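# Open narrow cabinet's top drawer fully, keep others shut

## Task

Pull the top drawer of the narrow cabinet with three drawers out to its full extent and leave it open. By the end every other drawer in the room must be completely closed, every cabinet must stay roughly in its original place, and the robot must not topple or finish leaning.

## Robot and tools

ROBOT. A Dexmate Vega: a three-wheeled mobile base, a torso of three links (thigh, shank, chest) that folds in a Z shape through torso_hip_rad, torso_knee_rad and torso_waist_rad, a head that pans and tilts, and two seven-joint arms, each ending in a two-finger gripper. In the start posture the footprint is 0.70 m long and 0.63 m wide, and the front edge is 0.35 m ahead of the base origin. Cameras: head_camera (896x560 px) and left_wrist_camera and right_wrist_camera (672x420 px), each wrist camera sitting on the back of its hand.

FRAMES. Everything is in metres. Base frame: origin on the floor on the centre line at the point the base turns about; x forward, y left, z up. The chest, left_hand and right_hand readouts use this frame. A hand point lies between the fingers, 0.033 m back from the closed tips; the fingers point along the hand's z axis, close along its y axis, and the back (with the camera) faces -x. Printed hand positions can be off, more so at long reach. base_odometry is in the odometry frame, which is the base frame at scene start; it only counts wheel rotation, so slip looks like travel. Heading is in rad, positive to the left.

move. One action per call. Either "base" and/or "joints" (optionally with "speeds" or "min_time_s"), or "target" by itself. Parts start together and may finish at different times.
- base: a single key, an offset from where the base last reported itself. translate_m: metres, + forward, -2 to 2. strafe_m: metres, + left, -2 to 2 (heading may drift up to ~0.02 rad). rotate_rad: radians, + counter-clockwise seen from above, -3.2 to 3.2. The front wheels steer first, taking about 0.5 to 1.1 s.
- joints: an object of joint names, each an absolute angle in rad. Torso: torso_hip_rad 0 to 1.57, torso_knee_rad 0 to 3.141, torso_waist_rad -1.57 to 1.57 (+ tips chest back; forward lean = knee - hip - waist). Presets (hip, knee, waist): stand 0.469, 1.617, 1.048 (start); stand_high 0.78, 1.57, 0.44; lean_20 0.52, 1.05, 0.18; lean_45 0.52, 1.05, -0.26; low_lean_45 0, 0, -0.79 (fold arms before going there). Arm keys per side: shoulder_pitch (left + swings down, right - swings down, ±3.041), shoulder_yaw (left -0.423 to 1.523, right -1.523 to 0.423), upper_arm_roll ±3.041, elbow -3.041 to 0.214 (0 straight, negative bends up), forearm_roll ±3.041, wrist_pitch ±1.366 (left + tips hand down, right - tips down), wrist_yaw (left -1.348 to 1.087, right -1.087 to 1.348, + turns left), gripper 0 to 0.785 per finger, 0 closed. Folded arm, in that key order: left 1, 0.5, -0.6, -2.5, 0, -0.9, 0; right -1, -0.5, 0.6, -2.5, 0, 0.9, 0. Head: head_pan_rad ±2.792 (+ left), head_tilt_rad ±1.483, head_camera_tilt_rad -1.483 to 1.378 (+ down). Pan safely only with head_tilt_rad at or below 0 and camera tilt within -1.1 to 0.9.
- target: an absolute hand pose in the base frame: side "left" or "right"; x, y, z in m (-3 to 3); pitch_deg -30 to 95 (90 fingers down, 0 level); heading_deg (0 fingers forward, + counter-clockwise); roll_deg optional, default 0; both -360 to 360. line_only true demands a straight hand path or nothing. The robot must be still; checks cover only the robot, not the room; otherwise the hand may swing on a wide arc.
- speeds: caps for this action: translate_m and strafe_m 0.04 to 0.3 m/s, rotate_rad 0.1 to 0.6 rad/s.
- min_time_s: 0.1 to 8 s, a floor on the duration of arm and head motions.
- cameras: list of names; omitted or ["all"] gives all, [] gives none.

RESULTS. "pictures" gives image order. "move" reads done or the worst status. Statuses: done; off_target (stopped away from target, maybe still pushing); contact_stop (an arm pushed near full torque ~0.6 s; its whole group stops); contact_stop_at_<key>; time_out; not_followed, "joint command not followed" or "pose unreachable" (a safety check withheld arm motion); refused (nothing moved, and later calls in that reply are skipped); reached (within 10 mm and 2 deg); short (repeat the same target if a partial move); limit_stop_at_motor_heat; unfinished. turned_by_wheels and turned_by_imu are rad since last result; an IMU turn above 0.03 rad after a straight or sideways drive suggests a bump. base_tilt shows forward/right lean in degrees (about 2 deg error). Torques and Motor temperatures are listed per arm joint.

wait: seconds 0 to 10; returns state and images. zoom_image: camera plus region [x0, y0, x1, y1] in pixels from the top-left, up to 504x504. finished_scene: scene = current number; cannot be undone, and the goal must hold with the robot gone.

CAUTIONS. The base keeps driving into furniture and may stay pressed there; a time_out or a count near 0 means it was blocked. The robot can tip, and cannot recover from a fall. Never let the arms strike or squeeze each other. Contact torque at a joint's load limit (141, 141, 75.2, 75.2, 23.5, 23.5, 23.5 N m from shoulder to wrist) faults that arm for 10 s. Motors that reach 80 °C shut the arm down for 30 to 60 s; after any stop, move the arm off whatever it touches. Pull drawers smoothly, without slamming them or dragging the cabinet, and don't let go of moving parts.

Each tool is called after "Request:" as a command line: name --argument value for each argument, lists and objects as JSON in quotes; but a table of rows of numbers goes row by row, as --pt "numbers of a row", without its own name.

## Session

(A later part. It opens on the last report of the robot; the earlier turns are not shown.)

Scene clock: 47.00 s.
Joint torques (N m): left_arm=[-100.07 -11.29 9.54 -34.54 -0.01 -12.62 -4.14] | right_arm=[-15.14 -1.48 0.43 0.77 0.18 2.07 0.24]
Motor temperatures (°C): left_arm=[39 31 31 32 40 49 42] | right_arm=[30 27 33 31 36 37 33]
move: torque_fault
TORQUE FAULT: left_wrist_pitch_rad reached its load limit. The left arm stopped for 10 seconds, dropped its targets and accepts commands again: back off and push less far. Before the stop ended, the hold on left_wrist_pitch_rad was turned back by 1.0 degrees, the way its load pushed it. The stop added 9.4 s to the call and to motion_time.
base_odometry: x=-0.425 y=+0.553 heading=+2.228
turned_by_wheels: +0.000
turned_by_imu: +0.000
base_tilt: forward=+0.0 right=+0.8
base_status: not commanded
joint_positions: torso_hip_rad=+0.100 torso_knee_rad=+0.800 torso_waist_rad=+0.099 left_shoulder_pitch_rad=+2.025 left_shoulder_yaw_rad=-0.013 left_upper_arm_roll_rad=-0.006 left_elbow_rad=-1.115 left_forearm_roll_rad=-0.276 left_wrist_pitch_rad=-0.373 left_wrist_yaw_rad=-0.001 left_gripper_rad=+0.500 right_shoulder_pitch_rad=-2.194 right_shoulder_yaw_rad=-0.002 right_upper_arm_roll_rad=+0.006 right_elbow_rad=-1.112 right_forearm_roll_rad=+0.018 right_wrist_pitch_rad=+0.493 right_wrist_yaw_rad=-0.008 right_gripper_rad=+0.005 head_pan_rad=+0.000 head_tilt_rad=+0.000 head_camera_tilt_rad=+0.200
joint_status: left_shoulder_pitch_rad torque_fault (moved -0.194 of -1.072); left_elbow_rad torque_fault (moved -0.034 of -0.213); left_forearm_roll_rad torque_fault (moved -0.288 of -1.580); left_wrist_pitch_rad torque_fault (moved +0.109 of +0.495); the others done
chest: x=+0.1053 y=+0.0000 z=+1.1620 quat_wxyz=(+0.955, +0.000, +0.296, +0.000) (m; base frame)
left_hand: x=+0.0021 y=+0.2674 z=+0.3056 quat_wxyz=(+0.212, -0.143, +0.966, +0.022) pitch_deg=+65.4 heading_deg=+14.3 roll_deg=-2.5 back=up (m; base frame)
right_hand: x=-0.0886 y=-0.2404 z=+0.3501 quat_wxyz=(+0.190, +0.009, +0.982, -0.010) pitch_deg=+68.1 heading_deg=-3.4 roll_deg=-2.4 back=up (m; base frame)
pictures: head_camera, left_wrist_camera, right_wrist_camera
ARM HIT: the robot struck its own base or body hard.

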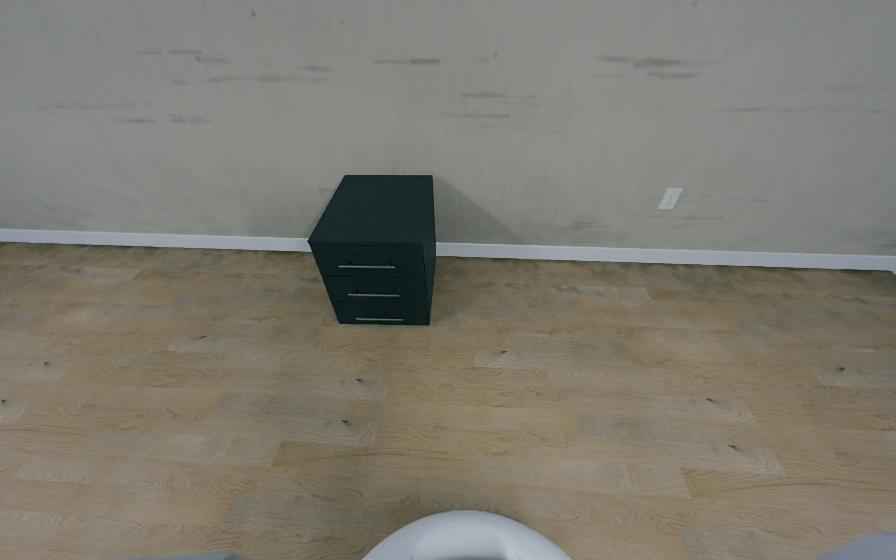

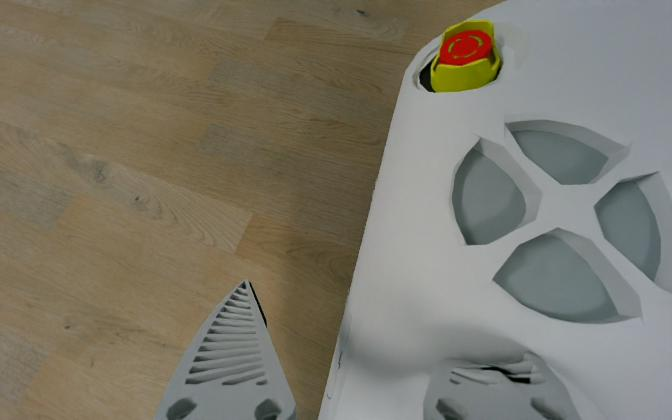

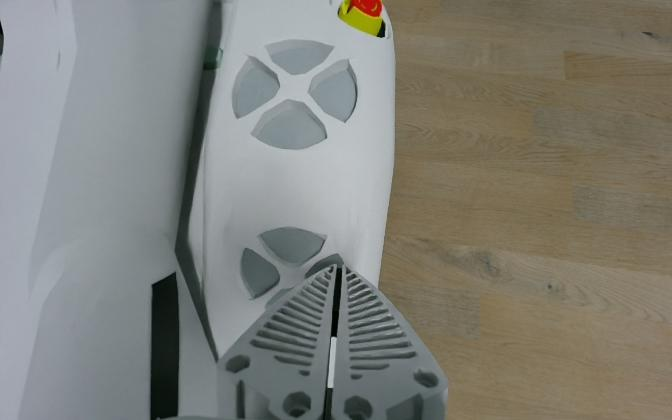

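Request:
move --joints '{"left_shoulder_yaw_rad": 0.3}'

Scene clock: 49.93 s.
Joint torques (N m): left_arm=[7.98 6.05 -4.8 -1.08 -0.56 -1.92 0.22] | right_arm=[-15.62 -1.71 0.59 -0.56 0.19 1.08 0.08]
Motor temperatures (°C): left_arm=[39 31 31 32 40 48 42] | right_arm=[30 27 33 31 36 37 33]
move: done
base_odometry: x=-0.425 y=+0.553 heading=+2.228
turned_by_wheels: +0.000
turned_by_imu: +0.000
base_tilt: forward=+0.0 right=+0.7
base_status: not commanded
joint_positions: torso_hip_rad=+0.100 torso_knee_rad=+0.800 torso_waist_rad=+0.100 left_shoulder_pitch_rad=+2.021 left_shoulder_yaw_rad=+0.296 left_upper_arm_roll_rad=-0.005 left_elbow_rad=-1.118 left_forearm_roll_rad=-0.276 left_wrist_pitch_rad=-0.374 left_wrist_yaw_rad=-0.003 left_gripper_rad=+0.500 right_shoulder_pitch_rad=-2.194 right_shoulder_yaw_rad=-0.002 right_upper_arm_roll_rad=+0.006 right_elbow_rad=-1.112 right_forearm_roll_rad=+0.018 right_wrist_pitch_rad=+0.493 right_wrist_yaw_rad=-0.008 right_gripper_rad=+0.005 head_pan_rad=+0.000 head_tilt_rad=+0.000 head_camera_tilt_rad=+0.200
joint_status: all done
chest: x=+0.1050 y=+0.0000 z=+1.1620 quat_wxyz=(+0.955, +0.000, +0.296, +0.000) (m; base frame)
left_hand: x=+0.0376 y=+0.4077 z=+0.3225 quat_wxyz=(+0.228, +0.005, +0.972, +0.065) pitch_deg=+62.6 heading_deg=+15.6 roll_deg=+16.2 back=up (m; base frame)
right_hand: x=-0.0883 y=-0.2404 z=+0.3500 quat_wxyz=(+0.190, +0.009, +0.982, -0.010) pitch_deg=+68.0 heading_deg=-3.4 roll_deg=-2.4 back=up (m; base frame)
pictures: head_camera, left_wrist_camera, right_wrist_camera

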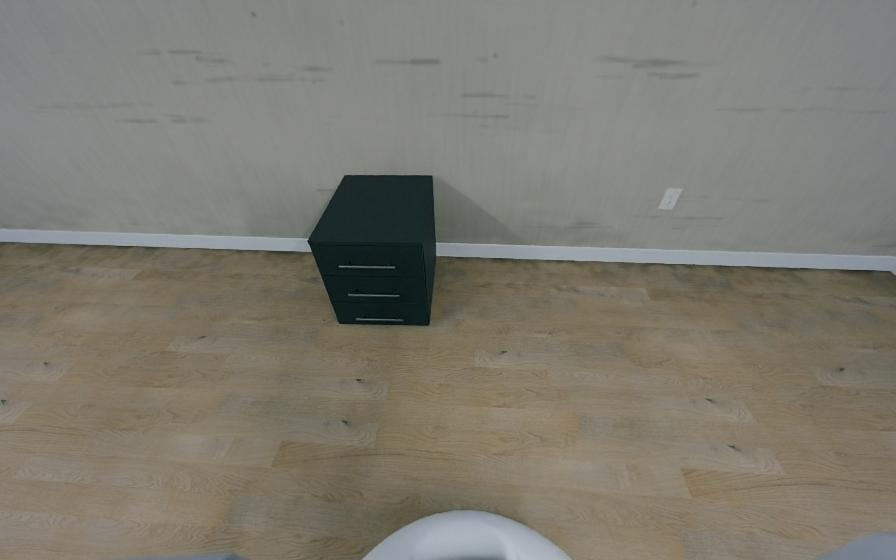

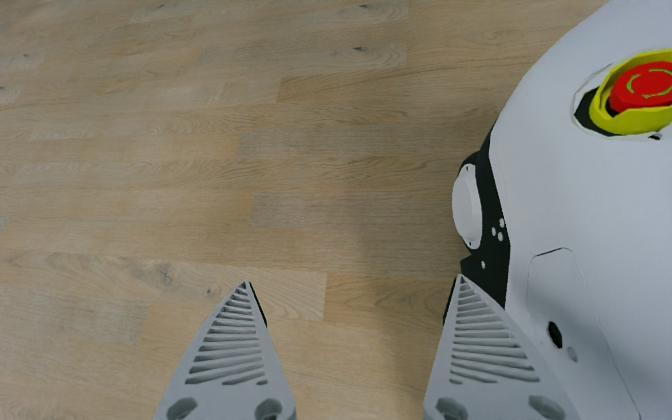

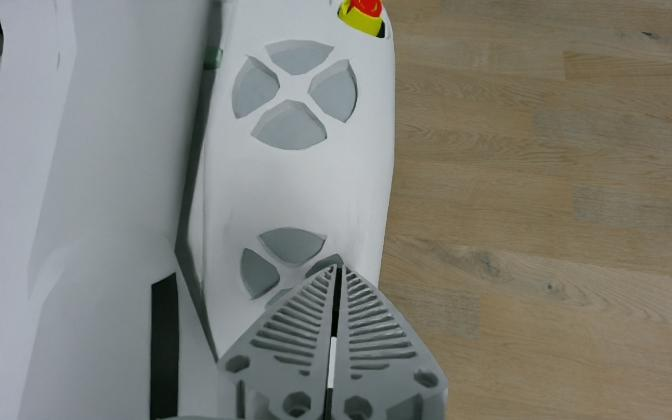

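Request:
move --joints '{"left_shoulder_yaw_rad": 0.3, "left_shoulder_pitch_rad": 1.4, "left_elbow_rad": -1.7, "left_wrist_pitch_rad": -0.2}'

Scene clock: 53.63 s.
Joint torques (N m): left_arm=[-12.25 6.41 -6.75 -8.37 -0.19 -2.41 0.31] | right_arm=[-16.5 -1.04 0.6 0.46 0.09 1.11 -0.03]
Motor temperatures (°C): left_arm=[38 31 31 32 40 47 42] | right_arm=[30 27 33 31 36 37 33]
move: done
base_odometry: x=-0.425 y=+0.553 heading=+2.228
turned_by_wheels: +0.000
turned_by_imu: +0.000
base_tilt: forward=+0.1 right=+0.8
base_status: not commanded
joint_positions: torso_hip_rad=+0.100 torso_knee_rad=+0.800 torso_waist_rad=+0.100 left_shoulder_pitch_rad=+1.404 left_shoulder_yaw_rad=+0.300 left_upper_arm_roll_rad=-0.005 left_elbow_rad=-1.696 left_forearm_roll_rad=-0.276 left_wrist_pitch_rad=-0.201 left_wrist_yaw_rad=-0.003 left_gripper_rad=+0.500 right_shoulder_pitch_rad=-2.194 right_shoulder_yaw_rad=-0.002 right_upper_arm_roll_rad=+0.006 right_elbow_rad=-1.112 right_forearm_roll_rad=+0.018 right_wrist_pitch_rad=+0.493 right_wrist_yaw_rad=-0.008 right_gripper_rad=+0.005 head_pan_rad=+0.000 head_tilt_rad=+0.000 head_camera_tilt_rad=+0.200
joint_status: all done
chest: x=+0.1050 y=+0.0000 z=+1.1620 quat_wxyz=(+0.955, +0.000, +0.296, +0.000) (m; base frame)
left_hand: x=+0.6871 y=+0.2989 z=+0.6940 quat_wxyz=(+0.667, +0.019, +0.745, -0.009) pitch_deg=+6.4 heading_deg=-2.2 roll_deg=+0.7 back=up (m; base frame)
right_hand: x=-0.0883 y=-0.2404 z=+0.3500 quat_wxyz=(+0.190, +0.009, +0.982, -0.010) pitch_deg=+68.0 heading_deg=-3.4 roll_deg=-2.4 back=up (m; base frame)
pictures: head_camera, left_wrist_camera, right_wrist_camera

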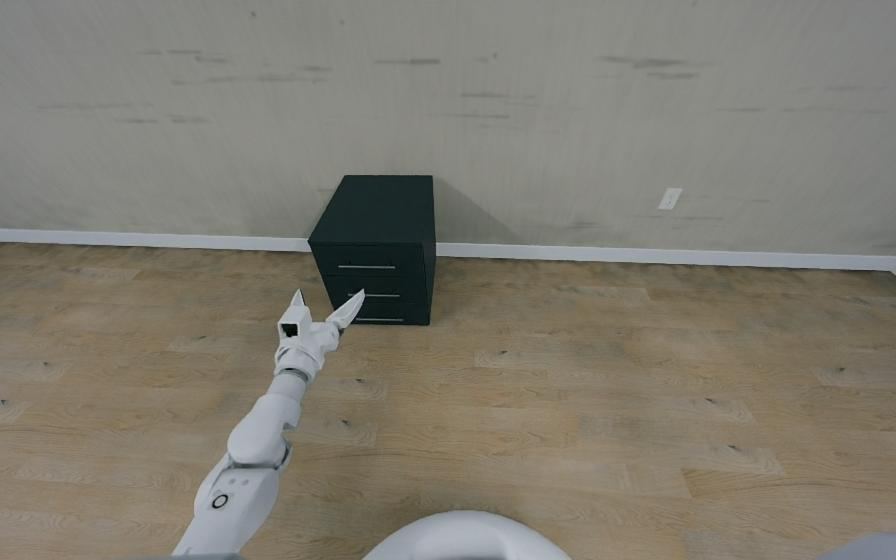

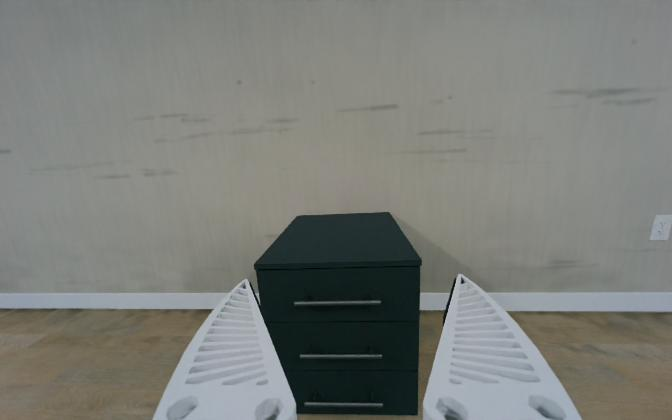

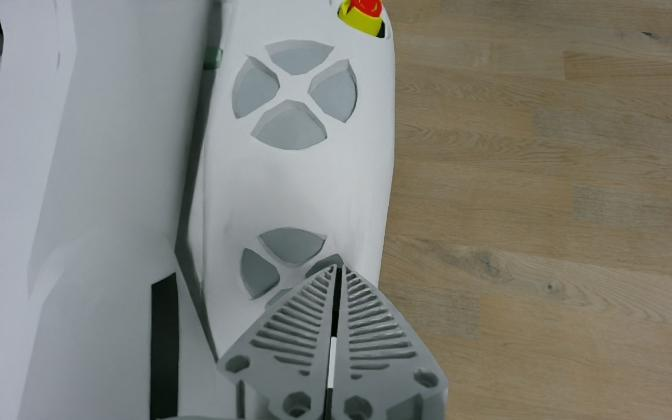

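Request:
zoom_image --camera "head_camera" --region '[230, 170, 450, 390]'

Request:
zoom_image --camera "left_wrist_camera" --region '[220, 190, 460, 420]'

Scaled by 2.291 from the camera's 896x560 image, which has a finer 960x600 frame.

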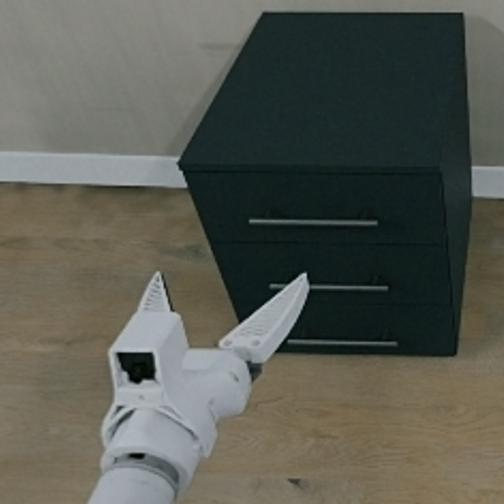

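Scaled by 2.100 from the camera's 672x420 image, which has a finer 960x600 frame.

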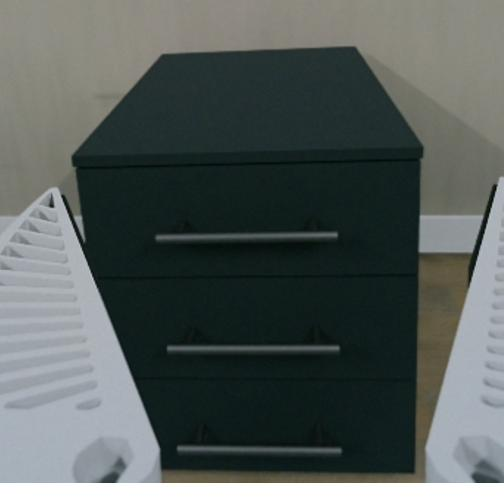

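Request:
move --target '{"side": "left", "x": 0.68, "y": 0.318, "z": 0.50, "pitch_deg": 35, "heading_deg": 0, "roll_deg": -90}'

Scene clock: 60.90 s.
Joint torques (N m): left_arm=[-17.97 8.32 -5.45 -4.46 0.94 0.09 1] | right_arm=[-15.63 -0.21 0.56 1.24 0.14 1.59 -0.07]
Motor temperatures (°C): left_arm=[37 31 31 31 40 45 42] | right_arm=[30 27 33 31 36 37 33]
move: done
base_odometry: x=-0.425 y=+0.553 heading=+2.228
turned_by_wheels: +0.000
turned_by_imu: +0.000
base_tilt: forward=+0.1 right=+0.8
base_status: not commanded
joint_positions: torso_hip_rad=+0.100 torso_knee_rad=+0.800 torso_waist_rad=+0.100 left_shoulder_pitch_rad=+1.100 left_shoulder_yaw_rad=+0.690 left_upper_arm_roll_rad=+0.507 left_elbow_rad=-1.516 left_forearm_roll_rad=+0.794 left_wrist_pitch_rad=+0.345 left_wrist_yaw_rad=-0.097 left_gripper_rad=+0.500 right_shoulder_pitch_rad=-2.194 right_shoulder_yaw_rad=-0.002 right_upper_arm_roll_rad=+0.006 right_elbow_rad=-1.112 right_forearm_roll_rad=+0.018 right_wrist_pitch_rad=+0.493 right_wrist_yaw_rad=-0.008 right_gripper_rad=+0.005 head_pan_rad=+0.000 head_tilt_rad=+0.000 head_camera_tilt_rad=+0.200
joint_status: not commanded
chest: x=+0.1050 y=+0.0000 z=+1.1620 quat_wxyz=(+0.955, +0.000, +0.296, +0.000) (m; base frame)
left_hand: x=+0.6798 y=+0.3177 z=+0.5002 quat_wxyz=(+0.328, +0.626, +0.628, +0.325) pitch_deg=+35.0 heading_deg=-0.1 roll_deg=+89.7 (m; base frame)
left_hand_status: reached (straight line, planned for 3.7 s): 0 mm and 0.3 deg off.
right_hand: x=-0.0883 y=-0.2404 z=+0.3500 quat_wxyz=(+0.190, +0.009, +0.982, -0.010) pitch_deg=+68.0 heading_deg=-3.4 roll_deg=-2.4 back=up (m; base frame)
pictures: head_camera, left_wrist_camera, right_wrist_camera

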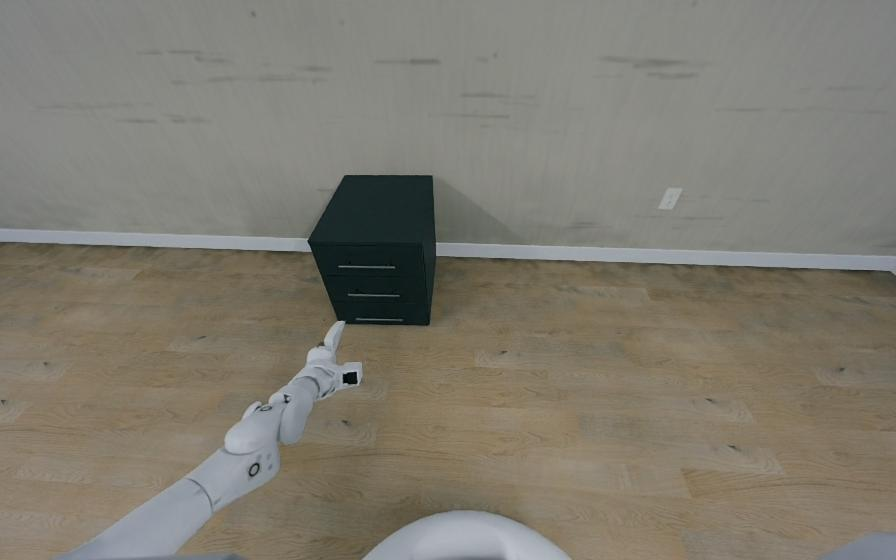

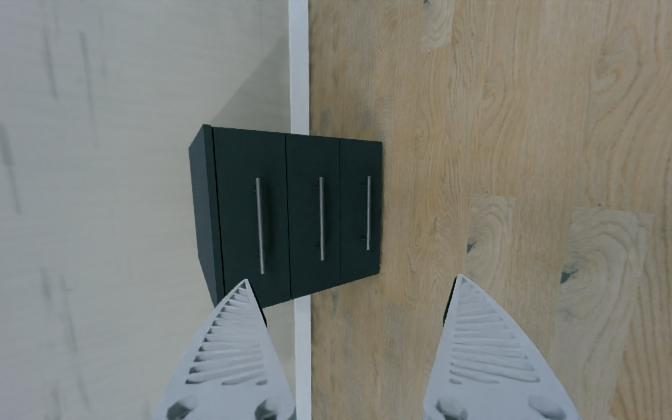

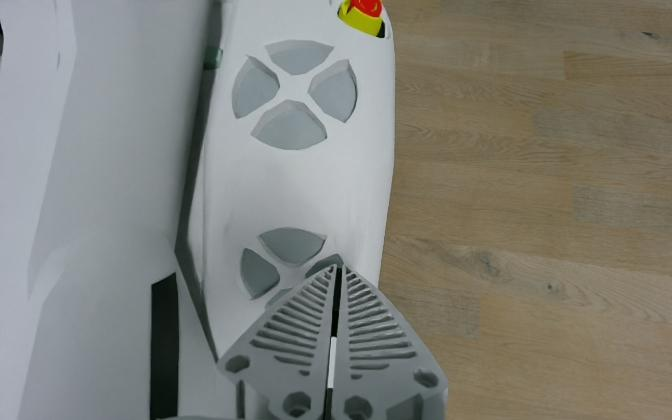

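Request:
move --target '{"side": "left", "x": 0.62, "y": 0.318, "z": 0.52, "pitch_deg": 55, "heading_deg": 0, "roll_deg": 90}'

Scene clock: 65.90 s.
Joint torques (N m): left_arm=[-17.18 7.76 -12.82 -6.6 1.08 -0.2 0.11] | right_arm=[-15.34 -1.02 0.44 1.53 -0.05 1.06 0.07]
Motor temperatures (°C): left_arm=[36 31 31 31 40 43 41] | right_arm=[30 27 33 31 36 37 33]
move: done
base_odometry: x=-0.425 y=+0.553 heading=+2.228
turned_by_wheels: +0.000
turned_by_imu: +0.000
base_tilt: forward=+0.0 right=+0.7
base_status: not commanded
joint_positions: torso_hip_rad=+0.100 torso_knee_rad=+0.800 torso_waist_rad=+0.100 left_shoulder_pitch_rad=+1.113 left_shoulder_yaw_rad=+0.870 left_upper_arm_roll_rad=+0.448 left_elbow_rad=-1.870 left_forearm_roll_rad=+0.730 left_wrist_pitch_rad=+0.514 left_wrist_yaw_rad=-0.670 left_gripper_rad=+0.500 right_shoulder_pitch_rad=-2.194 right_shoulder_yaw_rad=-0.002 right_upper_arm_roll_rad=+0.006 right_elbow_rad=-1.112 right_forearm_roll_rad=+0.018 right_wrist_pitch_rad=+0.493 right_wrist_yaw_rad=-0.008 right_gripper_rad=+0.005 head_pan_rad=+0.000 head_tilt_rad=+0.000 head_camera_tilt_rad=+0.200
joint_status: not commanded
chest: x=+0.1050 y=+0.0000 z=+1.1620 quat_wxyz=(+0.955, +0.000, +0.296, +0.000) (m; base frame)
left_hand: x=+0.6202 y=+0.3179 z=+0.5195 quat_wxyz=(+0.213, +0.674, +0.674, +0.213) pitch_deg=+54.9 heading_deg=+0.0 roll_deg=+90.0 (m; base frame)
left_hand_status: reached (straight line, planned for 2.1 s): 1 mm and 0.1 deg off.
right_hand: x=-0.0883 y=-0.2404 z=+0.3500 quat_wxyz=(+0.190, +0.009, +0.982, -0.010) pitch_deg=+68.0 heading_deg=-3.4 roll_deg=-2.4 back=up (m; base frame)
pictures: head_camera, left_wrist_camera, right_wrist_camera

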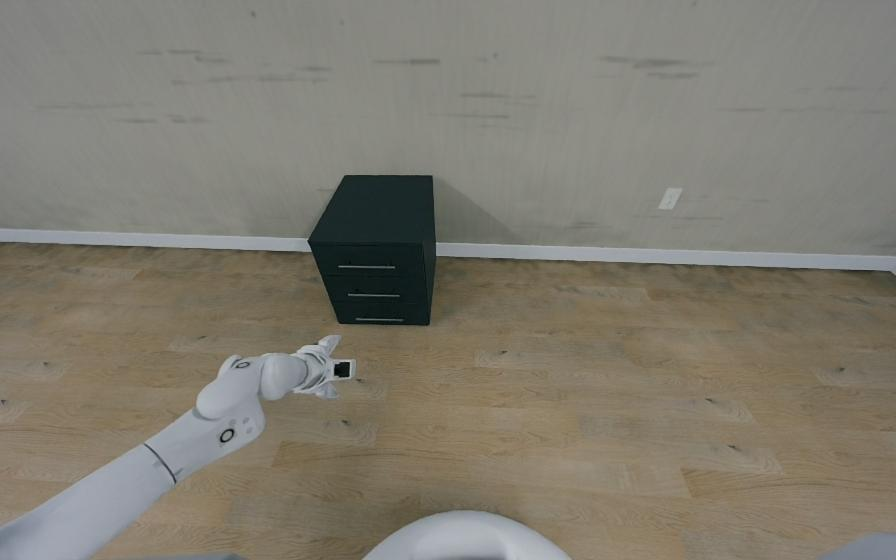

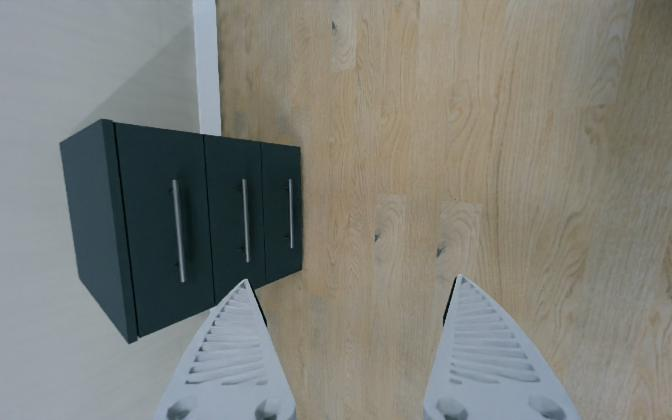

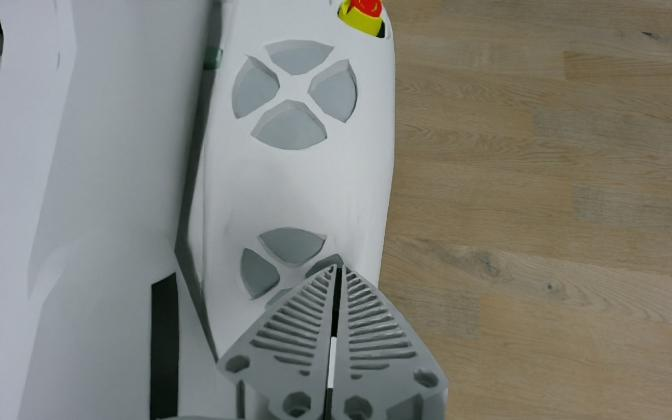

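Request:
move --base '{"translate_m": 0.33}' --joints '{"left_gripper_rad": 0.3}' --cameras '["head_camera", "left_wrist_camera"]'

Request:
zoom_image --camera "head_camera" --region '[200, 200, 460, 460]'

Scene clock: 70.43 s.
Joint torques (N m): left_arm=[-17.47 9.16 -12.82 -6.06 0.65 0.43 0.53] | right_arm=[-15.63 0.21 0.18 0.59 0.18 1.29 -0.05]
Motor temperatures (°C): left_arm=[36 31 32 30 40 42 41] | right_arm=[30 27 33 31 36 37 33]
move: done
base_odometry: x=-0.627 y=+0.814 heading=+2.228
turned_by_wheels: +0.001
turned_by_imu: +0.001
base_tilt: forward=+0.1 right=+0.8
base_status: done
joint_positions: torso_hip_rad=+0.100 torso_knee_rad=+0.800 torso_waist_rad=+0.100 left_shoulder_pitch_rad=+1.112 left_shoulder_yaw_rad=+0.872 left_upper_arm_roll_rad=+0.448 left_elbow_rad=-1.872 left_forearm_roll_rad=+0.730 left_wrist_pitch_rad=+0.515 left_wrist_yaw_rad=-0.674 left_gripper_rad=+0.300 right_shoulder_pitch_rad=-2.194 right_shoulder_yaw_rad=-0.002 right_upper_arm_roll_rad=+0.006 right_elbow_rad=-1.112 right_forearm_roll_rad=+0.018 right_wrist_pitch_rad=+0.493 right_wrist_yaw_rad=-0.008 right_gripper_rad=+0.005 head_pan_rad=+0.000 head_tilt_rad=+0.000 head_camera_tilt_rad=+0.200
joint_status: all done
chest: x=+0.1050 y=+0.0000 z=+1.1620 quat_wxyz=(+0.955, +0.000, +0.296, +0.000) (m; base frame)
left_hand: x=+0.6197 y=+0.3178 z=+0.5197 quat_wxyz=(+0.213, +0.674, +0.674, +0.212) pitch_deg=+55.0 heading_deg=+0.0 roll_deg=+90.0 (m; base frame)
right_hand: x=-0.0883 y=-0.2404 z=+0.3500 quat_wxyz=(+0.190, +0.009, +0.982, -0.010) pitch_deg=+68.0 heading_deg=-3.4 roll_deg=-2.4 back=up (m; base frame)
pictures: head_camera, left_wrist_camera

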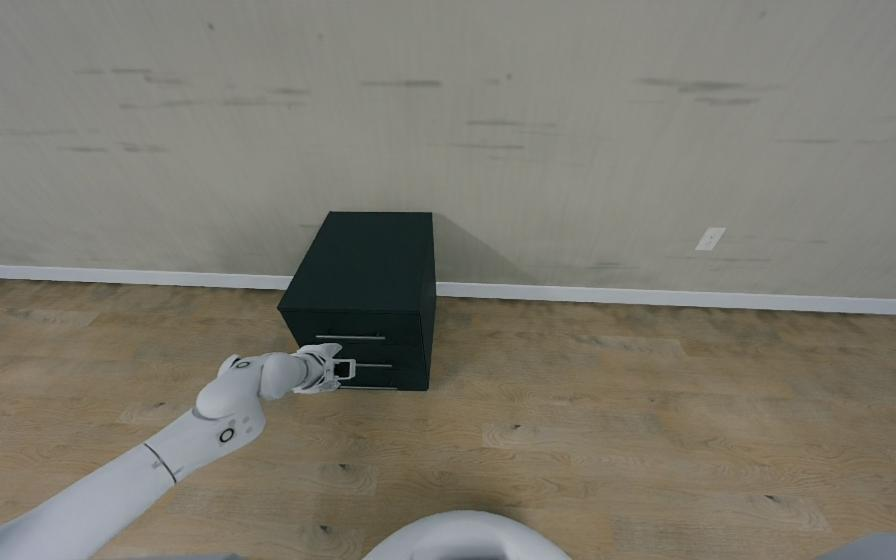

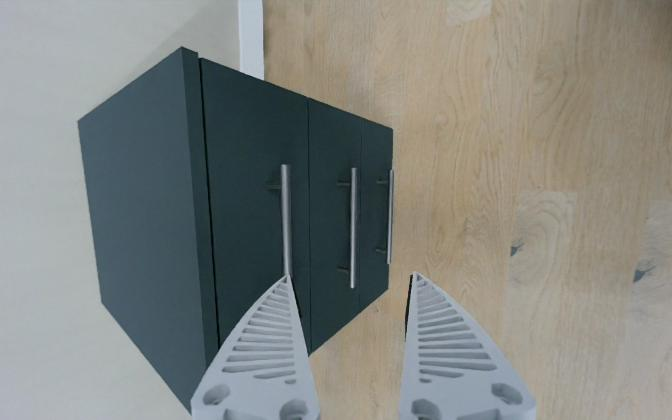

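Scaled by 1.938 from the camera's 896x560 image, which has a finer 960x600 frame.

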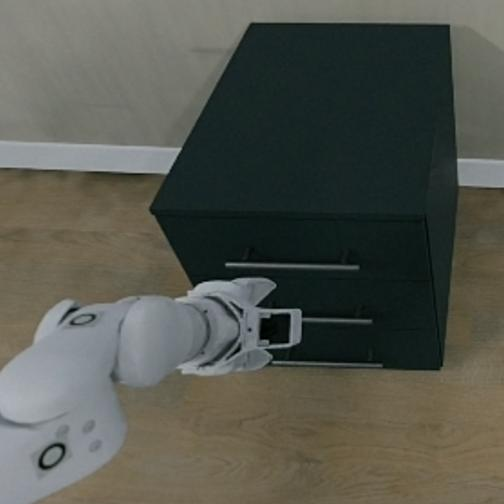

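Request:
move --target '{"side": "left", "x": 0.72, "y": 0.320, "z": 0.475, "pitch_deg": 60, "heading_deg": 0, "roll_deg": 90}' --cameras '["head_camera", "left_wrist_camera"]'

Request:
zoom_image --camera "left_wrist_camera" --region '[180, 120, 500, 420]'

Scene clock: 74.97 s.
Joint torques (N m): left_arm=[-25.65 4.26 -7.16 -4.04 0.33 -0.42 1.22] | right_arm=[-16.84 -1.04 0.55 0.8 0.05 1.7 0.06]
Motor temperatures (°C): left_arm=[35 31 32 30 40 41 41] | right_arm=[30 27 33 31 36 37 33]
move: done
base_odometry: x=-0.627 y=+0.814 heading=+2.228
turned_by_wheels: +0.000
turned_by_imu: +0.000
base_tilt: forward=+0.1 right=+0.8
base_status: not commanded
joint_positions: torso_hip_rad=+0.100 torso_knee_rad=+0.800 torso_waist_rad=+0.100 left_shoulder_pitch_rad=+0.655 left_shoulder_yaw_rad=+0.646 left_upper_arm_roll_rad=+0.644 left_elbow_rad=-1.274 left_forearm_roll_rad=+0.728 left_wrist_pitch_rad=+0.287 left_wrist_yaw_rad=-0.715 left_gripper_rad=+0.300 right_shoulder_pitch_rad=-2.194 right_shoulder_yaw_rad=-0.002 right_upper_arm_roll_rad=+0.006 right_elbow_rad=-1.112 right_forearm_roll_rad=+0.018 right_wrist_pitch_rad=+0.493 right_wrist_yaw_rad=-0.008 right_gripper_rad=+0.005 head_pan_rad=+0.000 head_tilt_rad=+0.000 head_camera_tilt_rad=+0.200
joint_status: not commanded
chest: x=+0.1050 y=+0.0000 z=+1.1620 quat_wxyz=(+0.955, +0.000, +0.296, +0.000) (m; base frame)
left_hand: x=+0.7193 y=+0.3202 z=+0.4750 quat_wxyz=(+0.183, +0.683, +0.683, +0.183) pitch_deg=+60.0 heading_deg=+0.0 roll_deg=-90.0 (m; base frame)
left_hand_status: reached (straight line, planned for 2.2 s): 1 mm and 0.0 deg off.
right_hand: x=-0.0883 y=-0.2404 z=+0.3500 quat_wxyz=(+0.190, +0.009, +0.982, -0.010) pitch_deg=+68.0 heading_deg=-3.4 roll_deg=-2.4 back=up (m; base frame)
pictures: head_camera, left_wrist_camera

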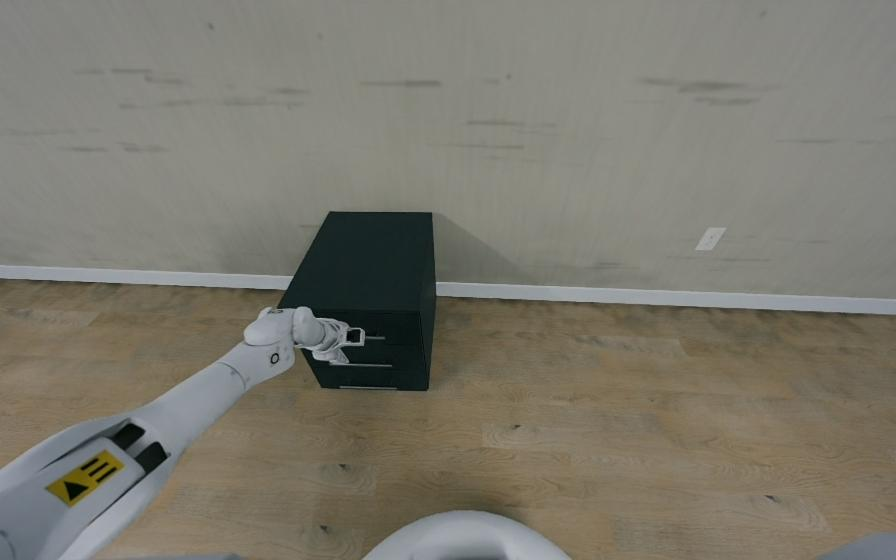

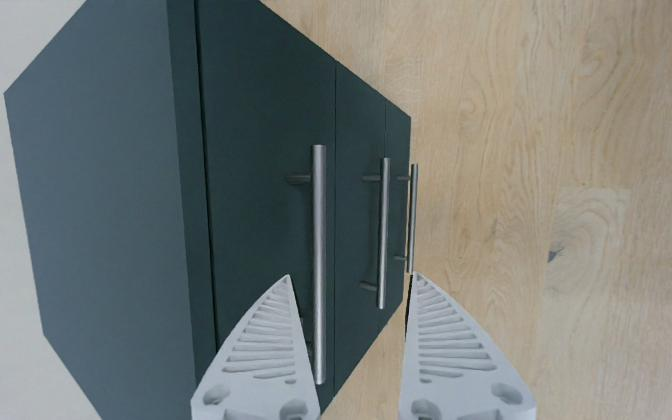

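Scaled by 1.575 from the camera's 672x420 image, which has a finer 960x600 frame.

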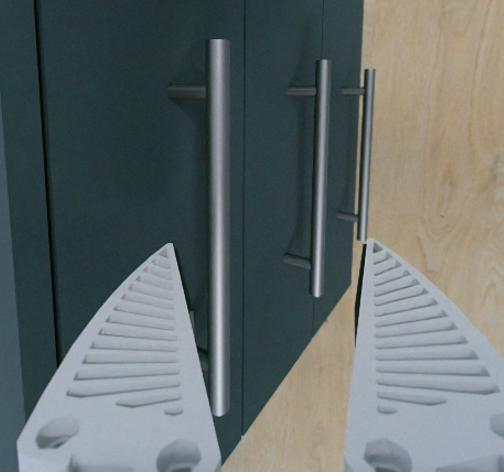

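Request:
move --joints '{"left_gripper_rad": 0.15}' --cameras '[]'

Request:
move --target '{"side": "left", "x": 0.748, "y": 0.325, "z": 0.463, "pitch_deg": 60, "heading_deg": 0, "roll_deg": 90}' --cameras '["head_camera", "left_wrist_camera"]'

Request:
zoom_image --camera "left_wrist_camera" --region '[180, 120, 500, 420]'

Scene clock: 76.73 s.
Joint torques (N m): left_arm=[-25.58 3.03 -7.34 -5.37 0.48 0.11 0.81] | right_arm=[-14.61 -0.61 0.14 0.28 0.04 1.68 0.03]
Motor temperatures (°C): left_arm=[35 31 32 30 40 41 41] | right_arm=[30 27 33 31 36 37 33]
move: done
base_odometry: x=-0.627 y=+0.814 heading=+2.228
turned_by_wheels: +0.000
turned_by_imu: +0.000
base_tilt: forward=+0.0 right=+0.7
base_status: not commanded
joint_positions: torso_hip_rad=+0.100 torso_knee_rad=+0.800 torso_waist_rad=+0.100 left_shoulder_pitch_rad=+0.653 left_shoulder_yaw_rad=+0.645 left_upper_arm_roll_rad=+0.645 left_elbow_rad=-1.271 left_forearm_roll_rad=+0.728 left_wrist_pitch_rad=+0.285 left_wrist_yaw_rad=-0.715 left_gripper_rad=+0.150 right_shoulder_pitch_rad=-2.194 right_shoulder_yaw_rad=-0.002 right_upper_arm_roll_rad=+0.006 right_elbow_rad=-1.112 right_forearm_roll_rad=+0.018 right_wrist_pitch_rad=+0.493 right_wrist_yaw_rad=-0.008 right_gripper_rad=+0.005 head_pan_rad=+0.000 head_tilt_rad=+0.000 head_camera_tilt_rad=+0.200
joint_status: all done
chest: x=+0.1050 y=+0.0000 z=+1.1620 quat_wxyz=(+0.955, +0.000, +0.296, +0.000) (m; base frame)
left_hand: x=+0.7198 y=+0.3202 z=+0.4749 quat_wxyz=(+0.183, +0.683, +0.683, +0.183) pitch_deg=+60.0 heading_deg=+0.0 roll_deg=-90.0 (m; base frame)
right_hand: x=-0.0883 y=-0.2404 z=+0.3500 quat_wxyz=(+0.190, +0.009, +0.982, -0.010) pitch_deg=+68.0 heading_deg=-3.4 roll_deg=-2.4 back=up (m; base frame)
pictures: none
No camera images: "cameras" was empty.

Scene clock: 79.07 s.
Joint torques (N m): left_arm=[-28.13 1.45 -5.78 -3.36 -0.1 -0.47 0.95] | right_arm=[-15.33 -0.59 0.22 1.05 0.14 1.76 0.15]
Motor temperatures (°C): left_arm=[35 31 32 30 40 40 41] | right_arm=[30 27 33 31 36 37 33]
move: done
base_odometry: x=-0.627 y=+0.814 heading=+2.228
turned_by_wheels: +0.000
turned_by_imu: +0.000
base_tilt: forward=+0.1 right=+0.7
base_status: not commanded
joint_positions: torso_hip_rad=+0.100 torso_knee_rad=+0.800 torso_waist_rad=+0.100 left_shoulder_pitch_rad=+0.532 left_shoulder_yaw_rad=+0.564 left_upper_arm_roll_rad=+0.688 left_elbow_rad=-1.030 left_forearm_roll_rad=+0.727 left_wrist_pitch_rad=+0.186 left_wrist_yaw_rad=-0.655 left_gripper_rad=+0.150 right_shoulder_pitch_rad=-2.194 right_shoulder_yaw_rad=-0.002 right_upper_arm_roll_rad=+0.006 right_elbow_rad=-1.112 right_forearm_roll_rad=+0.018 right_wrist_pitch_rad=+0.493 right_wrist_yaw_rad=-0.008 right_gripper_rad=+0.005 head_pan_rad=+0.000 head_tilt_rad=+0.000 head_camera_tilt_rad=+0.200
joint_status: not commanded
chest: x=+0.1050 y=+0.0000 z=+1.1620 quat_wxyz=(+0.955, +0.000, +0.296, +0.000) (m; base frame)
left_hand: x=+0.7474 y=+0.3251 z=+0.4630 quat_wxyz=(+0.183, +0.683, +0.683, +0.183) pitch_deg=+60.0 heading_deg=+0.0 roll_deg=-90.0 (m; base frame)
left_hand_status: reached (straight line, planned for 1.1 s): 1 mm and 0.0 deg off.
right_hand: x=-0.0883 y=-0.2404 z=+0.3500 quat_wxyz=(+0.190, +0.009, +0.982, -0.010) pitch_deg=+68.0 heading_deg=-3.4 roll_deg=-2.4 back=up (m; base frame)
pictures: head_camera, left_wrist_camera

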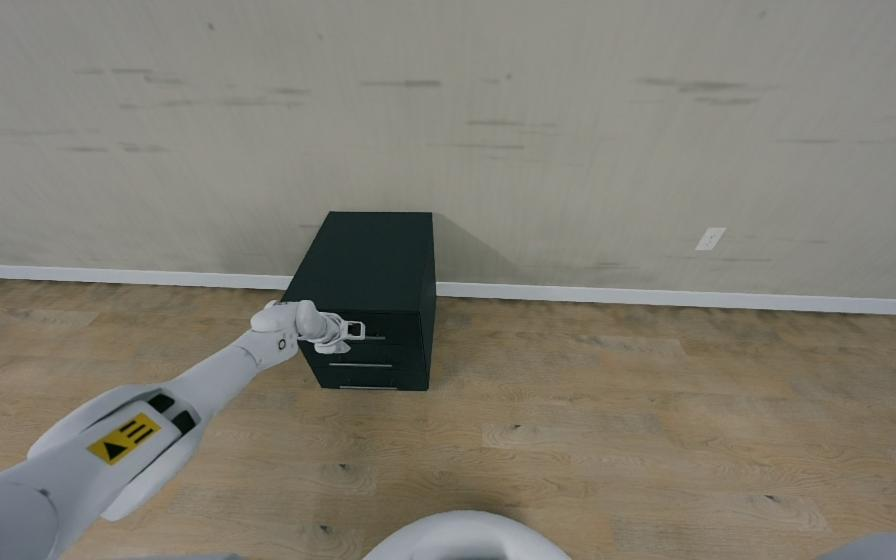

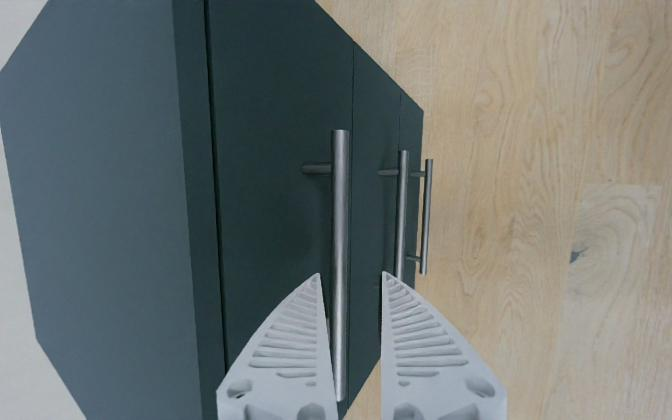

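Scaled by 1.575 from the camera's 672x420 image, which has a finer 960x600 frame.

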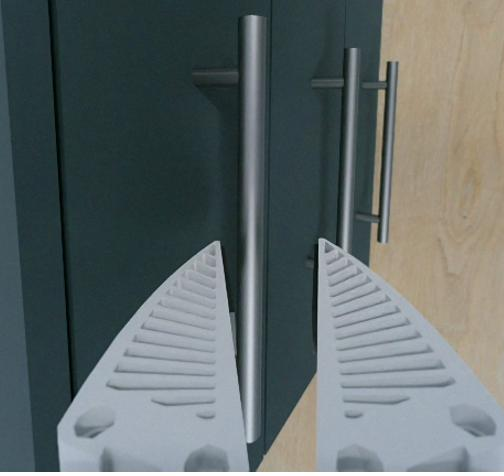

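Request:
move --target '{"side": "left", "x": 0.774, "y": 0.328, "z": 0.42, "pitch_deg": 60, "heading_deg": 0, "roll_deg": 90, "line_only": true}' --cameras '["head_camera", "left_wrist_camera"]'

Request:
zoom_image --camera "left_wrist_camera" --region '[180, 120, 500, 420]'

Scene clock: 79.93 s.
Joint torques (N m): left_arm=[-27.75 2.96 -5.32 -3.24 0.07 0.69 0.67] | right_arm=[-15.26 -1.56 0.5 0.63 0.26 1.37 0.28]
Motor temperatures (°C): left_arm=[35 31 32 30 40 40 41] | right_arm=[30 27 33 31 36 37 33]
move: refused
base_odometry: x=-0.627 y=+0.814 heading=+2.228
turned_by_wheels: +0.000
turned_by_imu: +0.000
base_tilt: forward=+0.1 right=+0.7
base_status: not commanded
joint_positions: torso_hip_rad=+0.100 torso_knee_rad=+0.800 torso_waist_rad=+0.100 left_shoulder_pitch_rad=+0.530 left_shoulder_yaw_rad=+0.563 left_upper_arm_roll_rad=+0.688 left_elbow_rad=-1.027 left_forearm_roll_rad=+0.727 left_wrist_pitch_rad=+0.185 left_wrist_yaw_rad=-0.654 left_gripper_rad=+0.150 right_shoulder_pitch_rad=-2.194 right_shoulder_yaw_rad=-0.002 right_upper_arm_roll_rad=+0.006 right_elbow_rad=-1.112 right_forearm_roll_rad=+0.018 right_wrist_pitch_rad=+0.493 right_wrist_yaw_rad=-0.008 right_gripper_rad=+0.005 head_pan_rad=+0.000 head_tilt_rad=+0.000 head_camera_tilt_rad=+0.200
joint_status: not commanded
chest: x=+0.1050 y=+0.0000 z=+1.1620 quat_wxyz=(+0.955, +0.000, +0.296, +0.000) (m; base frame)
left_hand: x=+0.7478 y=+0.3252 z=+0.4629 quat_wxyz=(+0.183, +0.683, +0.683, +0.183) pitch_deg=+60.0 heading_deg=+0.0 roll_deg=-90.0 (m; base frame)
left_hand_status: refused: no posture of the arm gets there (out of reach): the closest leaves the hand 1.1 cm and 0 deg from the pose. Nothing moved.
right_hand: x=-0.0883 y=-0.2404 z=+0.3500 quat_wxyz=(+0.190, +0.009, +0.982, -0.010) pitch_deg=+68.0 heading_deg=-3.4 roll_deg=-2.4 back=up (m; base frame)
pictures: head_camera, left_wrist_camera

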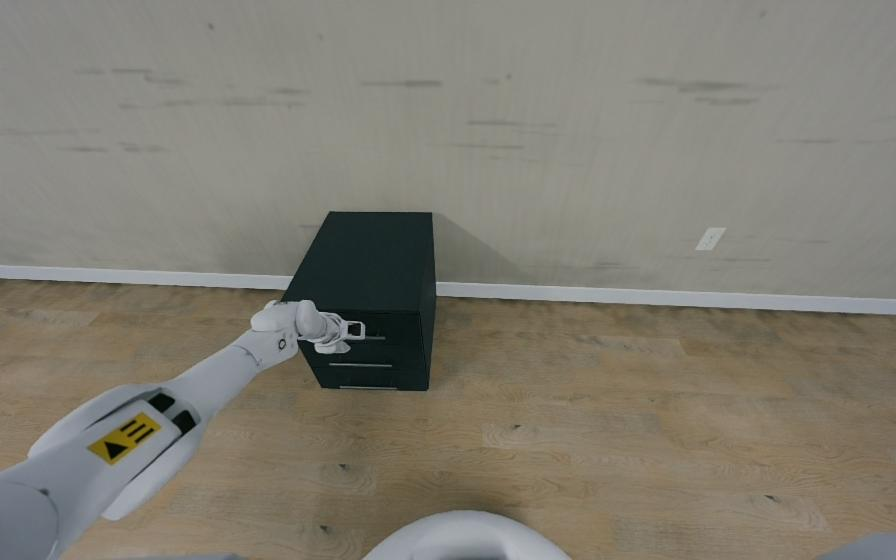

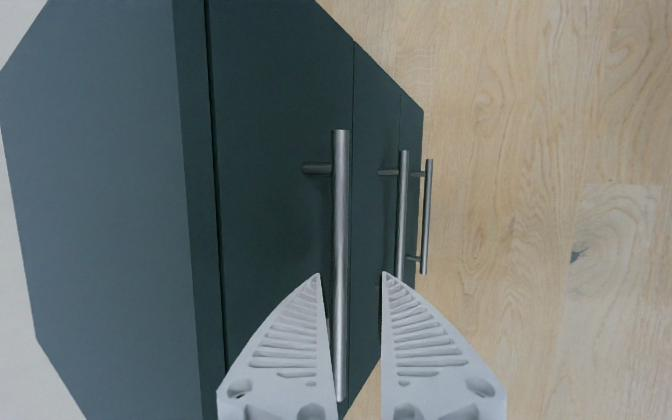

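Scaled by 1.575 from the camera's 672x420 image, which has a finer 960x600 frame.

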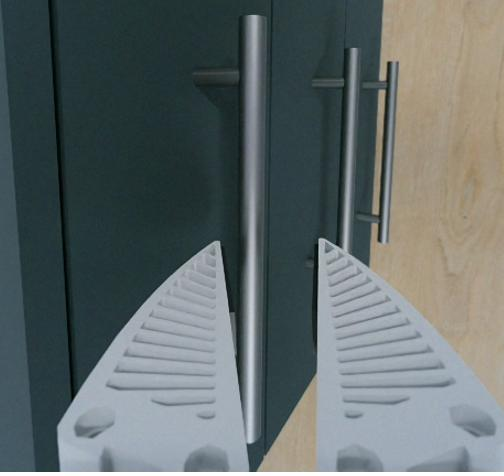

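Request:
move --target '{"side": "left", "x": 0.62, "y": 0.328, "z": 0.463, "pitch_deg": 60, "heading_deg": 0, "roll_deg": 90}' --cameras '[]'

Request:
move --base '{"translate_m": 0.13}' --speeds '{"translate_m": 0.15}' --cameras '["head_camera", "left_wrist_camera"]'

Request:
zoom_image --camera "left_wrist_camera" --region '[180, 120, 500, 420]'

Scene clock: 83.83 s.
Joint torques (N m): left_arm=[-10.28 8.3 -12.46 -4.66 0.61 0.51 0.82] | right_arm=[-15.72 -1.5 0.05 1.16 0.03 1.15 -0.14]
Motor temperatures (°C): left_arm=[35 31 32 29 40 40 41] | right_arm=[30 27 33 31 36 37 33]
move: done
base_odometry: x=-0.627 y=+0.814 heading=+2.228
turned_by_wheels: +0.000
turned_by_imu: +0.000
base_tilt: forward=+0.1 right=+0.8
base_status: not commanded
joint_positions: torso_hip_rad=+0.100 torso_knee_rad=+0.800 torso_waist_rad=+0.100 left_shoulder_pitch_rad=+0.980 left_shoulder_yaw_rad=+0.808 left_upper_arm_roll_rad=+0.546 left_elbow_rad=-1.631 left_forearm_roll_rad=+0.701 left_wrist_pitch_rad=+0.413 left_wrist_yaw_rad=-0.667 left_gripper_rad=+0.150 right_shoulder_pitch_rad=-2.194 right_shoulder_yaw_rad=-0.002 right_upper_arm_roll_rad=+0.006 right_elbow_rad=-1.112 right_forearm_roll_rad=+0.018 right_wrist_pitch_rad=+0.493 right_wrist_yaw_rad=-0.008 right_gripper_rad=+0.005 head_pan_rad=+0.000 head_tilt_rad=+0.000 head_camera_tilt_rad=+0.200
joint_status: not commanded
chest: x=+0.1050 y=+0.0000 z=+1.1620 quat_wxyz=(+0.955, +0.000, +0.296, +0.000) (m; base frame)
left_hand: x=+0.6208 y=+0.3279 z=+0.4628 quat_wxyz=(+0.183, +0.683, +0.683, +0.183) pitch_deg=+60.0 heading_deg=+0.0 roll_deg=+90.0 (m; base frame)
left_hand_status: reached (straight line, planned for 2.2 s): 1 mm and 0.0 deg off.
right_hand: x=-0.0883 y=-0.2404 z=+0.3500 quat_wxyz=(+0.190, +0.009, +0.982, -0.010) pitch_deg=+68.0 heading_deg=-3.4 roll_deg=-2.4 back=up (m; base frame)
pictures: none
No camera images: "cameras" was empty.

Scene clock: 85.73 s.
Joint torques (N m): left_arm=[-9.51 10.48 -13.38 -6.24 0.72 0.64 0.69] | right_arm=[-15.96 -2.82 0.38 0.85 0.11 0.9 -0.09]
Motor temperatures (°C): left_arm=[35 31 32 29 40 39 41] | right_arm=[30 27 33 31 36 37 33]
move: done
base_odometry: x=-0.706 y=+0.917 heading=+2.229
turned_by_wheels: +0.001
turned_by_imu: +0.001
base_tilt: forward=+0.1 right=+0.7
base_status: done
joint_positions: torso_hip_rad=+0.100 torso_knee_rad=+0.800 torso_waist_rad=+0.100 left_shoulder_pitch_rad=+0.983 left_shoulder_yaw_rad=+0.809 left_upper_arm_roll_rad=+0.545 left_elbow_rad=-1.635 left_forearm_roll_rad=+0.701 left_wrist_pitch_rad=+0.415 left_wrist_yaw_rad=-0.666 left_gripper_rad=+0.150 right_shoulder_pitch_rad=-2.194 right_shoulder_yaw_rad=-0.002 right_upper_arm_roll_rad=+0.006 right_elbow_rad=-1.112 right_forearm_roll_rad=+0.018 right_wrist_pitch_rad=+0.493 right_wrist_yaw_rad=-0.008 right_gripper_rad=+0.005 head_pan_rad=+0.000 head_tilt_rad=+0.000 head_camera_tilt_rad=+0.200
joint_status: not commanded
chest: x=+0.1050 y=+0.0000 z=+1.1620 quat_wxyz=(+0.955, +0.000, +0.296, +0.000) (m; base frame)
left_hand: x=+0.6199 y=+0.3279 z=+0.4629 quat_wxyz=(+0.183, +0.683, +0.683, +0.183) pitch_deg=+60.0 heading_deg=+0.0 roll_deg=+90.0 (m; base frame)
right_hand: x=-0.0883 y=-0.2404 z=+0.3500 quat_wxyz=(+0.190, +0.009, +0.982, -0.010) pitch_deg=+68.0 heading_deg=-3.4 roll_deg=-2.4 back=up (m; base frame)
pictures: head_camera, left_wrist_camera

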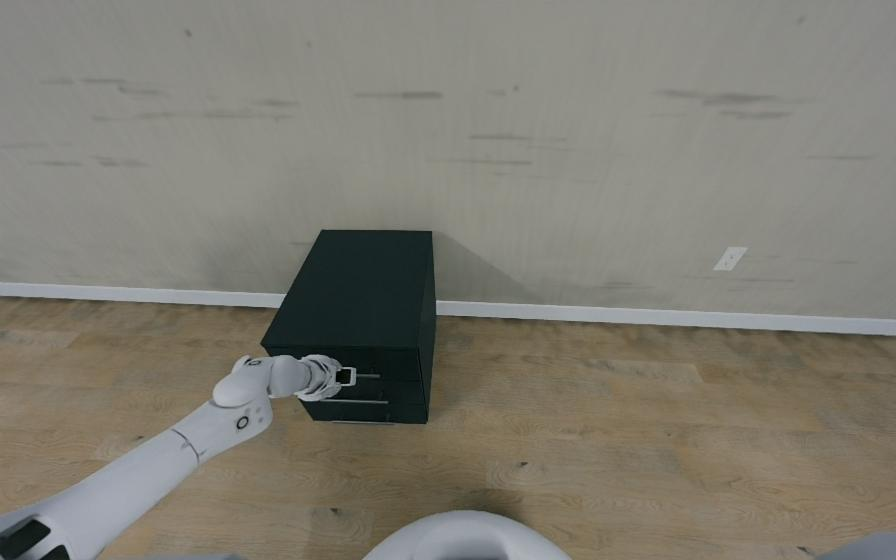

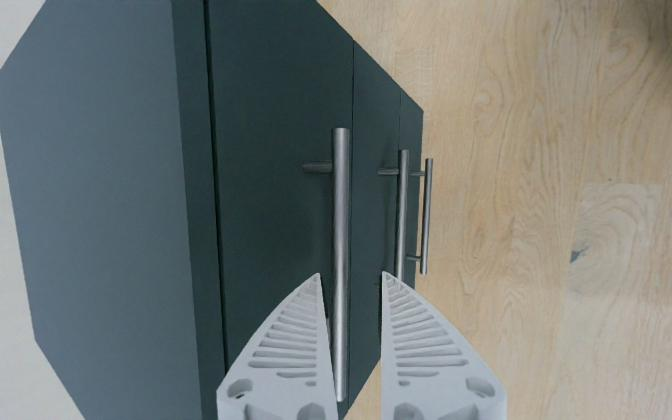

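Scaled by 1.575 from the camera's 672x420 image, which has a finer 960x600 frame.

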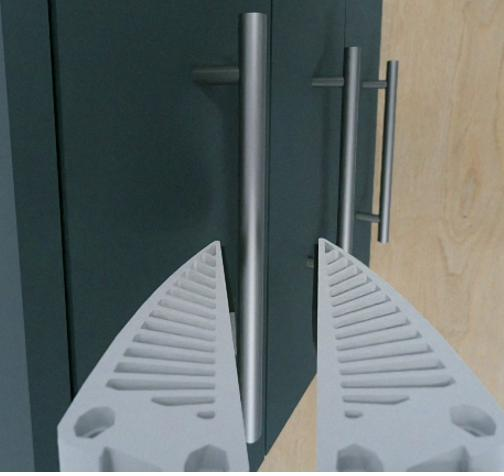

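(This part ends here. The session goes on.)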